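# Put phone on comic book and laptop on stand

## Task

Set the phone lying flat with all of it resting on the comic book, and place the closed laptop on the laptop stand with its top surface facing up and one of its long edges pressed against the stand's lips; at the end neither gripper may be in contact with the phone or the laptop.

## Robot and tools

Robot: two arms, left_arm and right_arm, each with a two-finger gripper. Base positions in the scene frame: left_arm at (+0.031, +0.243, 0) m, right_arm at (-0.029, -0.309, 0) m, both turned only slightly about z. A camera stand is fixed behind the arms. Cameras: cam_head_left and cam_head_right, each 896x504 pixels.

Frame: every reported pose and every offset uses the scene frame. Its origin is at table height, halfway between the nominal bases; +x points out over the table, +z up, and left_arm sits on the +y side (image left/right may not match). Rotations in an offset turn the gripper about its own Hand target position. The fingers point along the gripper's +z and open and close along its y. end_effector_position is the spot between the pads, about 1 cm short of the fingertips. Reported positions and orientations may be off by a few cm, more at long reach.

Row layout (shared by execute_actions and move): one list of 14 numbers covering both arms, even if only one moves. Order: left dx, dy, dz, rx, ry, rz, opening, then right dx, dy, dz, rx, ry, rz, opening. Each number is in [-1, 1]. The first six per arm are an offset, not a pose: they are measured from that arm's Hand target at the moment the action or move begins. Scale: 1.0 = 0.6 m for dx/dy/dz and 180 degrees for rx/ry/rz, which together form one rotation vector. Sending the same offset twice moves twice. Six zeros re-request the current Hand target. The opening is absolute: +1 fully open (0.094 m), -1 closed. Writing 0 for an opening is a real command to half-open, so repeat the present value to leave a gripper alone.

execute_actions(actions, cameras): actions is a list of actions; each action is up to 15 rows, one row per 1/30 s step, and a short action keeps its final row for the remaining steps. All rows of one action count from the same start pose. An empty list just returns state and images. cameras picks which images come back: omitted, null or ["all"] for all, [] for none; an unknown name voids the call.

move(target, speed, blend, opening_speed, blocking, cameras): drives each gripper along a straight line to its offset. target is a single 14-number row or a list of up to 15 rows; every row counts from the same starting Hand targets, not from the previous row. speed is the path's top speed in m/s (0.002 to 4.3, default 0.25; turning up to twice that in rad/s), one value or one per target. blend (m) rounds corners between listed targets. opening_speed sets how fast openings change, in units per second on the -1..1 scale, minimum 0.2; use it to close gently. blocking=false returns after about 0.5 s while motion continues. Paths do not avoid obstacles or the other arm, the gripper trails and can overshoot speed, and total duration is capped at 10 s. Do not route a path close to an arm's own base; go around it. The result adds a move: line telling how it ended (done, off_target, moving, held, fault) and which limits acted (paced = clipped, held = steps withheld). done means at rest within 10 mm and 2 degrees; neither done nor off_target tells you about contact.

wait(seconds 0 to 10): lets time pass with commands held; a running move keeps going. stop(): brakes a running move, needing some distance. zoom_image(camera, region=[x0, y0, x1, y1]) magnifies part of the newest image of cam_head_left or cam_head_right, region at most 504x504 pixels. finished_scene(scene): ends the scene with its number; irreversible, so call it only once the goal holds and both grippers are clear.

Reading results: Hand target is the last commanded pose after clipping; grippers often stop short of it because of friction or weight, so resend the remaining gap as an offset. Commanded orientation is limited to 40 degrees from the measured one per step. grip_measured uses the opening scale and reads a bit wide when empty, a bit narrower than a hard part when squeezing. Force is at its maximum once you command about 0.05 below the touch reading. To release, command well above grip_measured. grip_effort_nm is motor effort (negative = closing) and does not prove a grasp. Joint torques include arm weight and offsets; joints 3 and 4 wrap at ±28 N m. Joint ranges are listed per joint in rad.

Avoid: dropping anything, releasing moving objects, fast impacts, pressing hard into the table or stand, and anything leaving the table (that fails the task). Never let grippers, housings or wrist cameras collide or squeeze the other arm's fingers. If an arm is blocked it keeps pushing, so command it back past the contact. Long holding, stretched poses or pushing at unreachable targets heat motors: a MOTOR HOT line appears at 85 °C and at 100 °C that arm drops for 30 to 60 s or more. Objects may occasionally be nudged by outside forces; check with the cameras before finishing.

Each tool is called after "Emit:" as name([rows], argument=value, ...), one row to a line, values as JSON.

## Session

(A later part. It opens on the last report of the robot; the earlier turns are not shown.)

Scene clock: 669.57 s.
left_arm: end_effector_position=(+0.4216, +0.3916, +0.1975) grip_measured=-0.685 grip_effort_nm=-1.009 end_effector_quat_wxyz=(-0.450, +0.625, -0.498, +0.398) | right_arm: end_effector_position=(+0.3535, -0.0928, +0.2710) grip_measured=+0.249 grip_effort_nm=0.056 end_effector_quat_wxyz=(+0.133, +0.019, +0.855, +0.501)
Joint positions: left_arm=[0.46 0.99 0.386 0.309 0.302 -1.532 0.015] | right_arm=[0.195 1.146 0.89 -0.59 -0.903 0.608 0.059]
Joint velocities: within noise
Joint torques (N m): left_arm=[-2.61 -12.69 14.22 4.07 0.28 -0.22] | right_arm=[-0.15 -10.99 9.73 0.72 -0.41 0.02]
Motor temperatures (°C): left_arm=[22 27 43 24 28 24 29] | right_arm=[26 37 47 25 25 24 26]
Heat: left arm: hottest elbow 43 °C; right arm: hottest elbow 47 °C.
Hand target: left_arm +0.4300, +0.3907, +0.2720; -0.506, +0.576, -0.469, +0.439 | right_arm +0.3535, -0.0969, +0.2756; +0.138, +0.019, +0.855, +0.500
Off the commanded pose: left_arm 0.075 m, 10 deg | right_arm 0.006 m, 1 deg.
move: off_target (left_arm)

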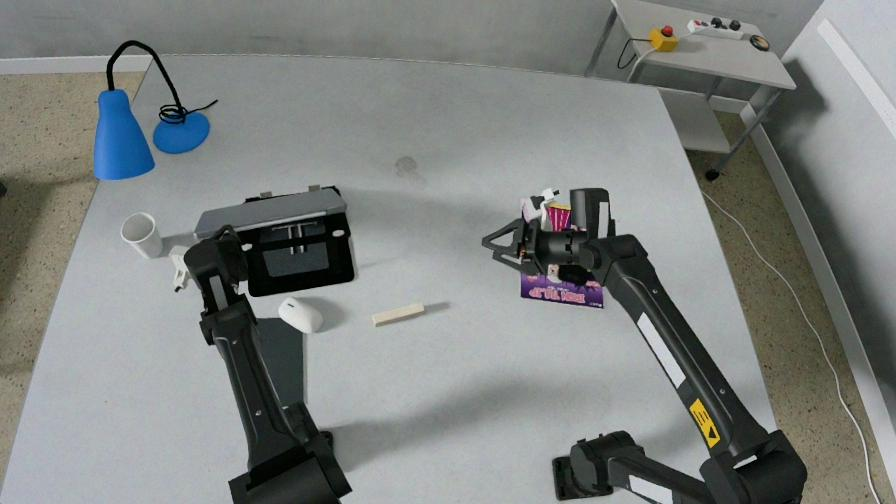

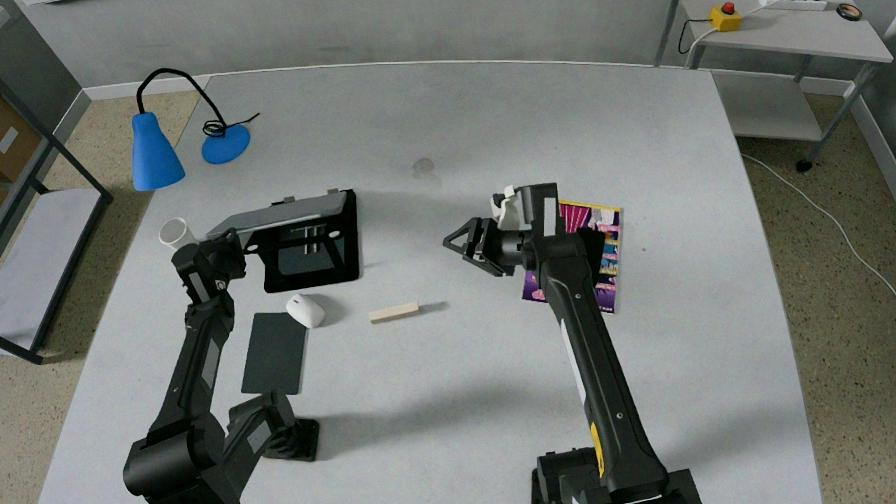

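Emit:
move([
  [-0.03,0.0,-0.08,0.0,0.05,0.0,-0.9,0,0,0,0,0,0,0.25],
], speed=0.05)

Emit:
zoom_image(camera="cam_head_right", region=[180, 160, 400, 300])

Emit:
zoom_image(camera="cam_head_left", region=[160, 160, 380, 300])

Scene clock: 692.50 s.
left_arm: end_effector_position=(+0.4104, +0.3856, +0.1859) grip_measured=-0.688 grip_effort_nm=-1.009 end_effector_quat_wxyz=(-0.433, +0.633, -0.520, +0.377) | right_arm: end_effector_position=(+0.3535, -0.0928, +0.2710) grip_measured=+0.249 grip_effort_nm=0.051 end_effector_quat_wxyz=(+0.133, +0.019, +0.855, +0.501)
Joint positions: left_arm=[0.46 0.949 0.379 0.203 0.302 -1.486 0.015] | right_arm=[0.195 1.146 0.89 -0.59 -0.903 0.608 0.059]
Joint velocities: within noise
Joint torques (N m): left_arm=[-0.44 -9.05 12.14 2.52 0.39 0.08] | right_arm=[-0.15 -10.87 9.74 0.77 -0.4 0.02]
Motor temperatures (°C): left_arm=[22 28 43 24 28 24 30] | right_arm=[26 37 47 25 25 24 26]
Heat: left arm: hottest elbow 43 °C; right arm: hottest elbow 47 °C.
Hand target: left_arm +0.4120, +0.3907, +0.2240; -0.468, +0.608, -0.507, +0.392 | right_arm +0.3535, -0.0969, +0.2756; +0.138, +0.019, +0.855, +0.500
Off the commanded pose: left_arm 0.038 m, 5 deg | right_arm 0.006 m, 1 deg.
move: off_target (left_arm)

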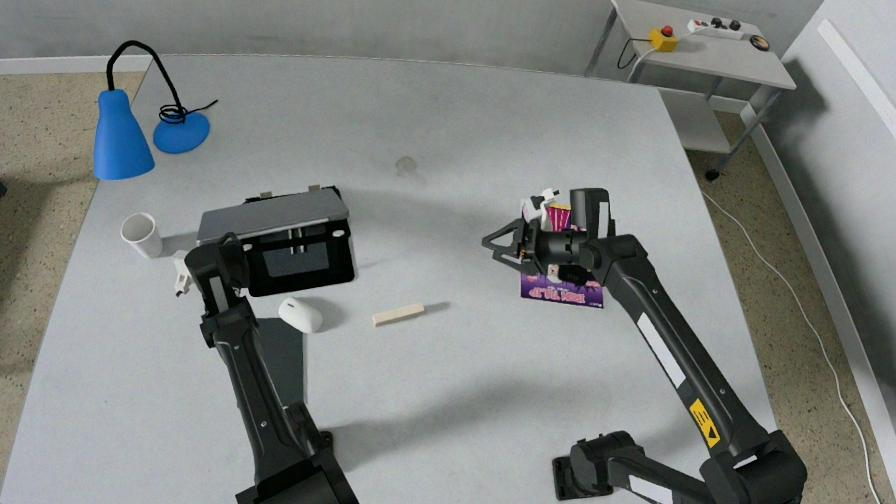

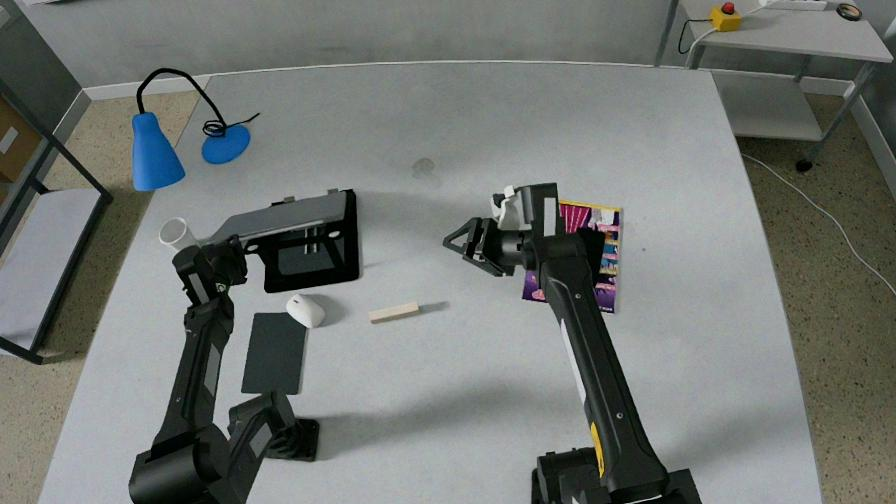

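Scaled by 2.291.

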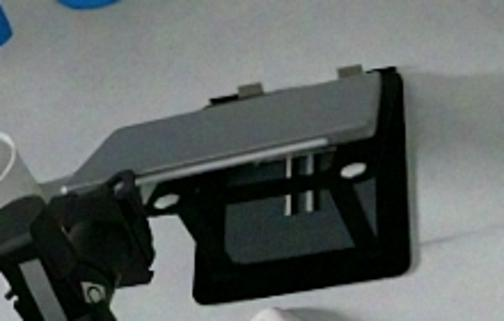

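Scaled by 2.291.

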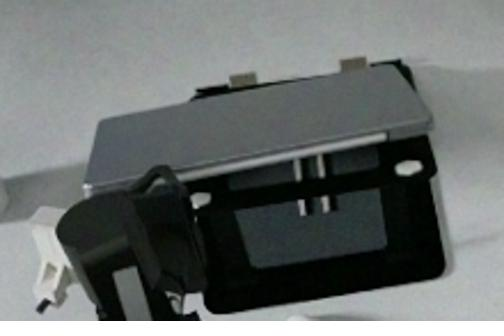

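Emit:
move([
  [-0.02,0.0,-0.1,0.0,0.05,-0.012,-0.9,0,0,0,0,0,0,0.25],
], speed=0.05)

Emit:
zoom_image(camera="cam_head_right", region=[180, 160, 400, 300])

Emit:
zoom_image(camera="cam_head_left", region=[160, 160, 380, 300])

Scene clock: 697.30 s.
left_arm: end_effector_position=(+0.3986, +0.3876, +0.1594) grip_measured=-0.700 grip_effort_nm=-1.004 end_effector_quat_wxyz=(-0.411, +0.637, -0.547, +0.355) | right_arm: end_effector_position=(+0.3535, -0.0928, +0.2710) grip_measured=+0.249 grip_effort_nm=0.056 end_effector_quat_wxyz=(+0.133, +0.019, +0.855, +0.501)
Joint positions: left_arm=[0.495 0.967 0.361 0.156 0.34 -1.414 0.014] | right_arm=[0.195 1.146 0.89 -0.59 -0.903 0.608 0.059]
Joint velocities: within noise
Joint torques (N m): left_arm=[-0.97 -4.84 10.52 1.77 0.38 0.34] | right_arm=[-0.21 -10.87 9.76 0.75 -0.41 0.02]
Motor temperatures (°C): left_arm=[22 28 43 24 28 24 30] | right_arm=[26 37 47 25 25 24 26]
Heat: left arm: hottest elbow 43 °C; right arm: hottest elbow 47 °C.
Hand target: left_arm +0.4001, +0.3906, +0.1641; -0.419, +0.627, -0.554, +0.352 | right_arm +0.3535, -0.0969, +0.2756; +0.138, +0.019, +0.855, +0.500
Off the commanded pose: left_arm 0.006 m, 2 deg | right_arm 0.006 m, 1 deg.
move: done

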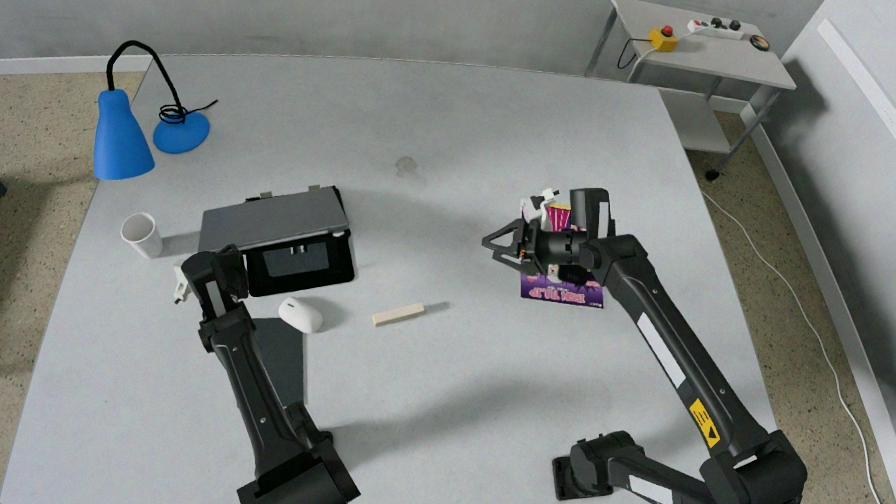

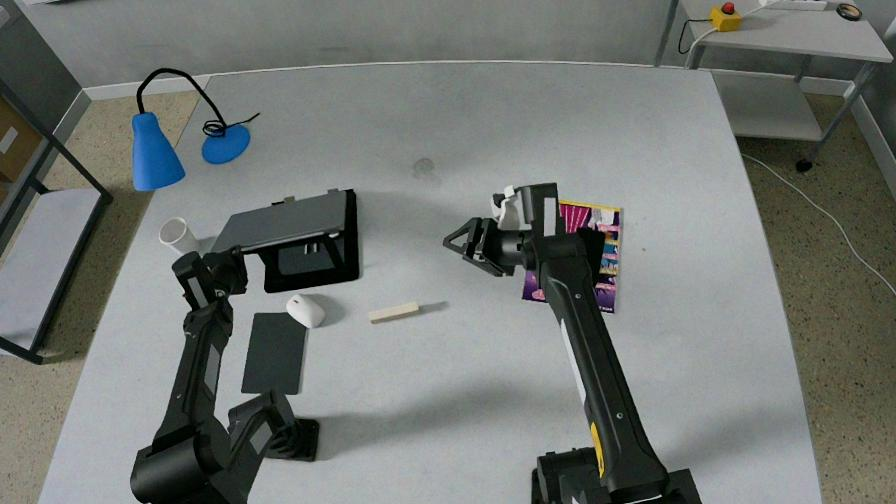

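Scaled by 2.291.

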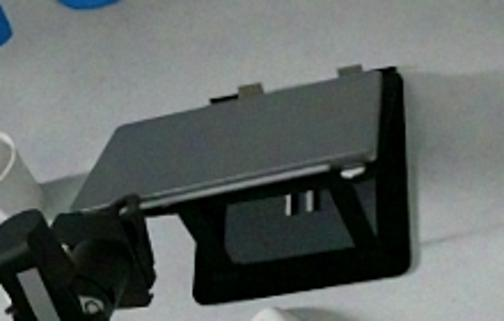

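Scaled by 2.291.

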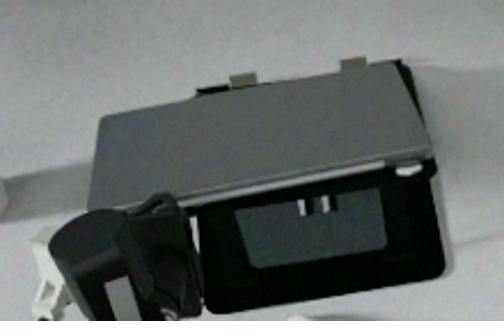

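Emit:
move([
  [0.01,0.0,-0.06,0.0,0.03,-0.015,-0.9,0,0,0,0,0,0,0.25],
], speed=0.05)

Emit:
zoom_image(camera="cam_head_right", region=[180, 160, 400, 300])

Emit:
zoom_image(camera="cam_head_left", region=[180, 170, 360, 280])

Scene clock: 703.10 s.
left_arm: end_effector_position=(+0.4042, +0.3960, +0.1473) grip_measured=-0.702 grip_effort_nm=-1.004 end_effector_quat_wxyz=(-0.407, +0.632, -0.563, +0.343) | right_arm: end_effector_position=(+0.3535, -0.0928, +0.2710) grip_measured=+0.249 grip_effort_nm=0.056 end_effector_quat_wxyz=(+0.133, +0.019, +0.855, +0.501)
Joint positions: left_arm=[0.513 1.034 0.376 0.177 0.357 -1.363 0.014] | right_arm=[0.195 1.146 0.89 -0.59 -0.903 0.608 0.059]
Joint velocities: within noise
Joint torques (N m): left_arm=[-2.02 -3.19 9.92 0.77 0.56 0.54] | right_arm=[-0.21 -10.87 9.73 0.76 -0.41 0.02]
Motor temperatures (°C): left_arm=[22 27 43 24 28 24 30] | right_arm=[26 37 47 25 25 24 26]
Heat: left arm: hottest elbow 43 °C; right arm: hottest elbow 47 °C.
Hand target: left_arm +0.4061, +0.3907, +0.1280; -0.384, +0.630, -0.588, +0.332 | right_arm +0.3535, -0.0969, +0.2756; +0.138, +0.019, +0.855, +0.500
Off the commanded pose: left_arm 0.020 m, 4 deg | right_arm 0.006 m, 1 deg.
move: off_target (left_arm)

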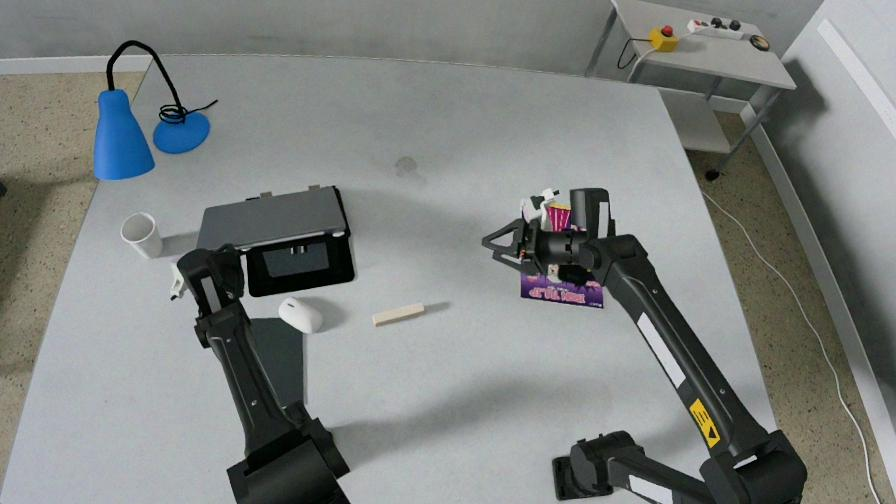

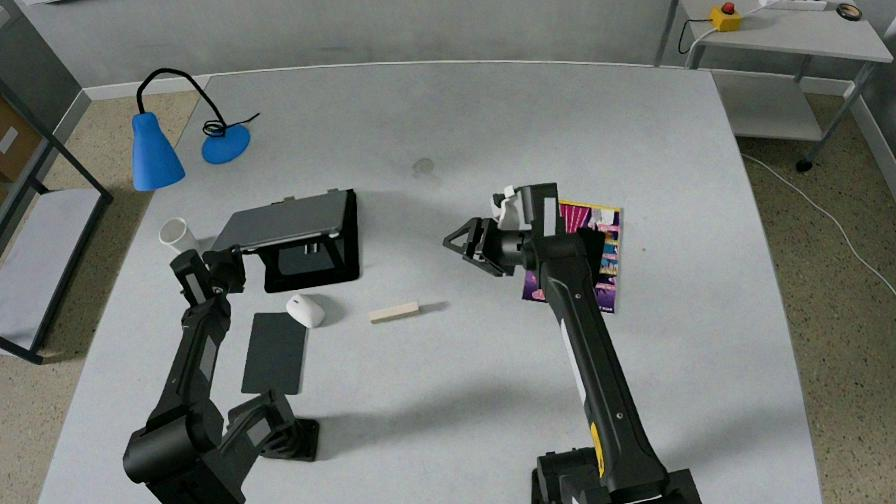

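Scaled by 2.291.

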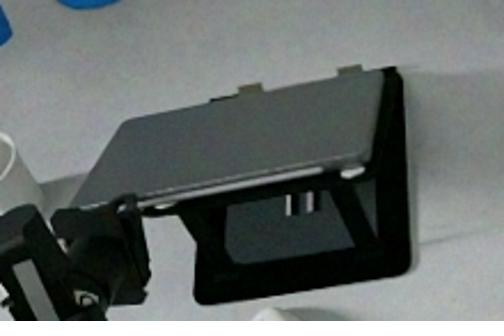

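Scaled by 2.800.

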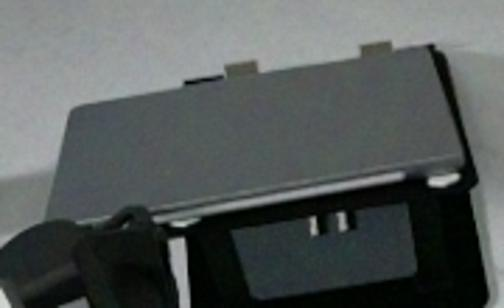

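Emit:
move([
  [0,0,0,0,0,0,-0.5,0,0,0,0,0,0,0.25],
  [0.0,0,0,0,0,0,0.2,0,0,0,0,0,0,0.25],
], speed=0.05, opening_speed=0.4)

Emit:
zoom_image(camera="cam_head_right", region=[180, 160, 400, 300])

Emit:
zoom_image(camera="cam_head_left", region=[180, 170, 360, 280])

Scene clock: 710.20 s.
left_arm: end_effector_position=(+0.4038, +0.3943, +0.1309) grip_measured=+0.197 grip_effort_nm=0.129 end_effector_quat_wxyz=(-0.390, +0.633, -0.580, +0.332) | right_arm: end_effector_position=(+0.3535, -0.0928, +0.2710) grip_measured=+0.249 grip_effort_nm=0.051 end_effector_quat_wxyz=(+0.133, +0.019, +0.855, +0.501)
Joint positions: left_arm=[0.513 1.073 0.379 0.16 0.366 -1.327 0.056] | right_arm=[0.195 1.146 0.89 -0.59 -0.903 0.608 0.059]
Joint velocities: within noise
Joint torques (N m): left_arm=[-2.49 -5.48 9.83 1.51 0.13 0.18] | right_arm=[-0.21 -10.87 9.74 0.77 -0.41 0.02]
Motor temperatures (°C): left_arm=[22 27 42 24 28 24 30] | right_arm=[26 37 47 25 25 24 26]
Heat: left arm: hottest elbow 42 °C; right arm: hottest elbow 47 °C.
Hand target: left_arm +0.4061, +0.3907, +0.1281; -0.384, +0.630, -0.588, +0.332 | right_arm +0.3535, -0.0969, +0.2756; +0.138, +0.019, +0.855, +0.500
Off the commanded pose: left_arm 0.005 m, 1 deg | right_arm 0.006 m, 1 deg.
move: done; target 2's new opening was sent with left_arm's hand 0.017 m and 3 deg from that target

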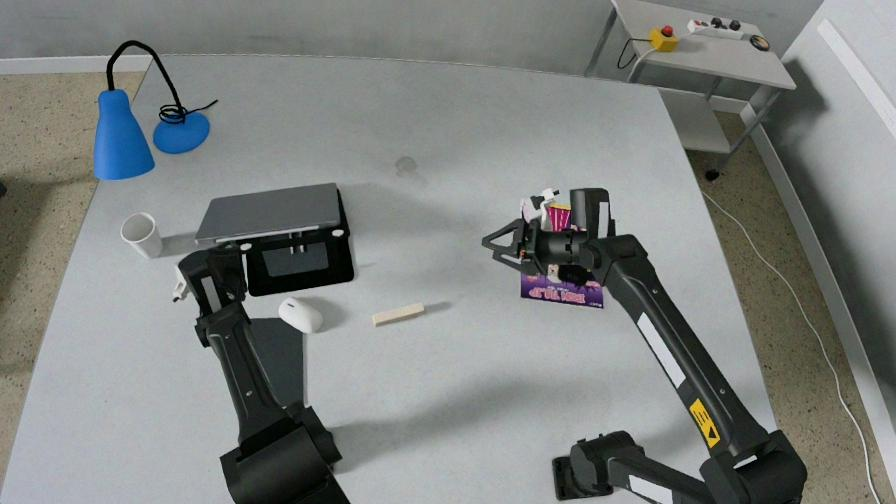

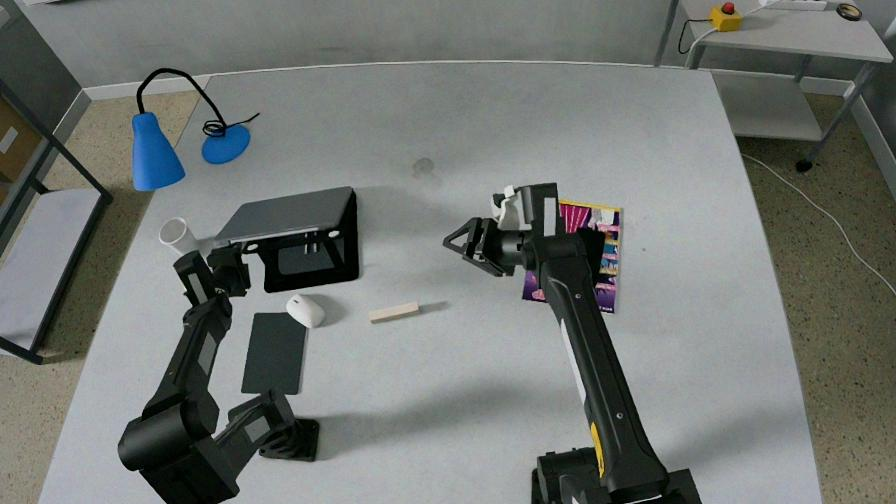

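Scaled by 2.291.

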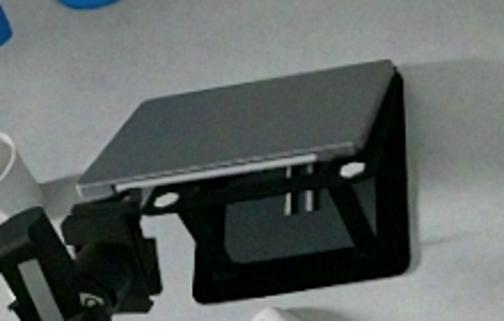

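Scaled by 2.800.

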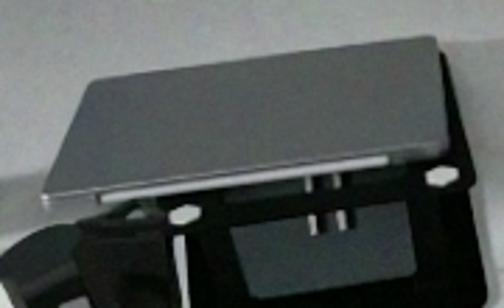

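Emit:
move([
  [-0.13,0.0,0.0,0,0,0,0.2,0,0,0,0,0,0,0.25],
  [-0.25,0.0,0.2,0,0,0,0.2,0,0,0.05,0,0,0,0.25],
], speed=0.12)

Emit:
zoom_image(camera="cam_head_right", region=[200, 170, 380, 280])

Emit:
zoom_image(camera="cam_head_left", region=[180, 170, 360, 280])

Scene clock: 716.93 s.
left_arm: end_effector_position=(+0.2533, +0.3782, +0.2048) grip_measured=+0.198 grip_effort_nm=0.115 end_effector_quat_wxyz=(-0.347, +0.649, -0.584, +0.342) | right_arm: end_effector_position=(+0.3391, -0.0959, +0.2689) grip_measured=+0.249 grip_effort_nm=0.056 end_effector_quat_wxyz=(+0.106, +0.034, +0.862, +0.494)
Joint positions: left_arm=[1.011 0.474 0.441 -0.805 0.785 -0.951 0.056] | right_arm=[0.195 1.126 0.89 -0.675 -0.903 0.608 0.059]
Joint velocities: within noise
Joint torques (N m): left_arm=[-0.38 -1.2 18.77 1.11 0.43 0.23] | right_arm=[-0.09 -10.81 14.24 0.68 -0.42 0.03]
Motor temperatures (°C): left_arm=[22 27 42 24 28 24 29] | right_arm=[26 37 48 25 25 24 26]
Heat: left arm: hottest elbow 42 °C; right arm: hottest elbow 48 °C.
Hand target: left_arm +0.2561, +0.3906, +0.2480; -0.384, +0.630, -0.588, +0.332 | right_arm +0.3535, -0.0969, +0.3057; +0.138, +0.019, +0.855, +0.500
Off the commanded pose: left_arm 0.045 m, 5 deg | right_arm 0.039 m, 4 deg.
move: off_target (left_arm, right_arm)

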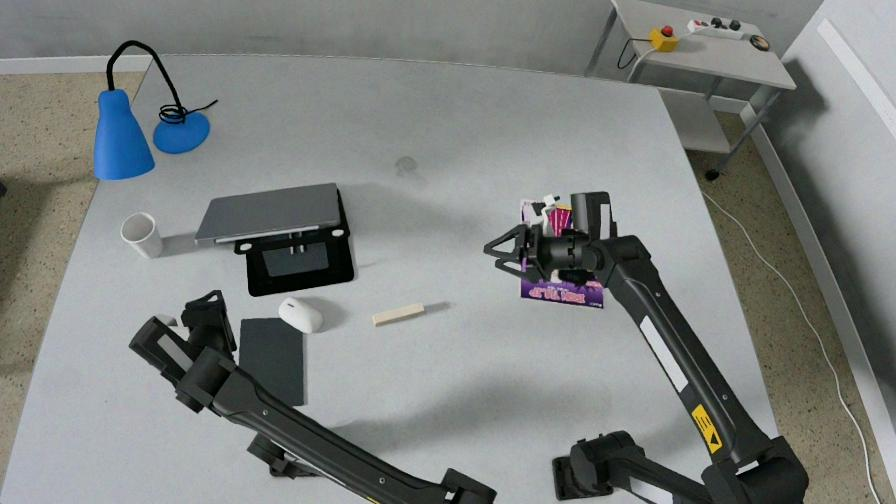

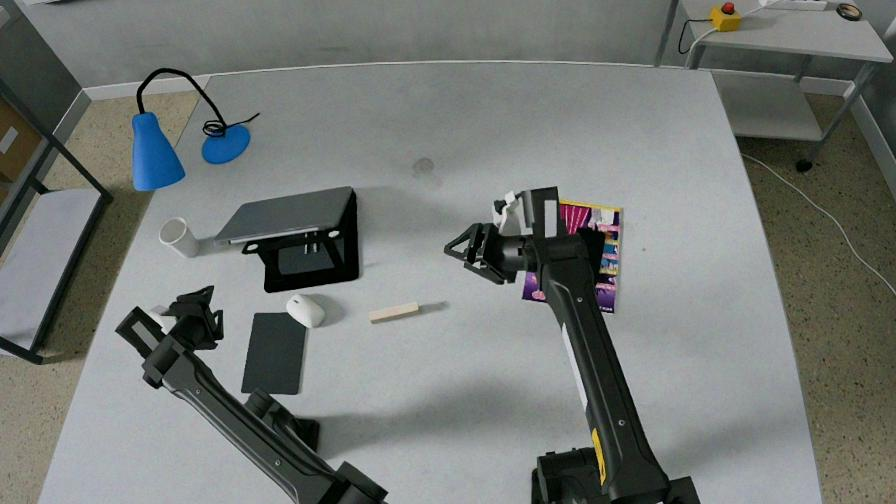

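Scaled by 2.800.

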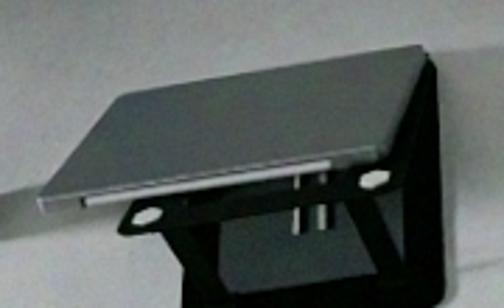

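Scaled by 2.800.

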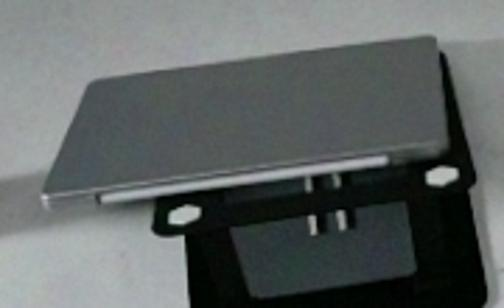

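Emit:
zoom_image(camera="cam_head_left", region=[250, 170, 350, 220])

Emit:
zoom_image(camera="cam_head_right", region=[270, 170, 370, 220])

Scaled by 5.040.

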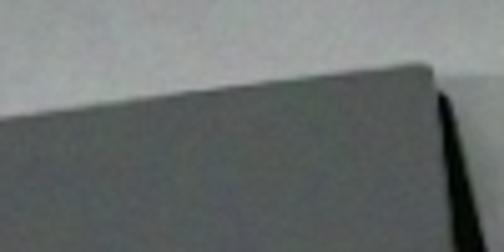

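Scaled by 5.040.

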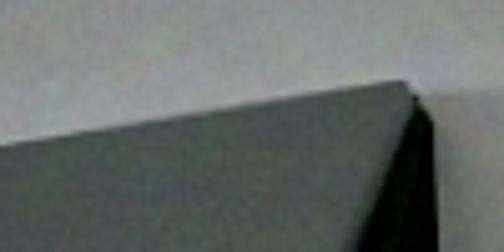

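Emit:
finished_scene(scene=2)

The scene is finished: the task was done.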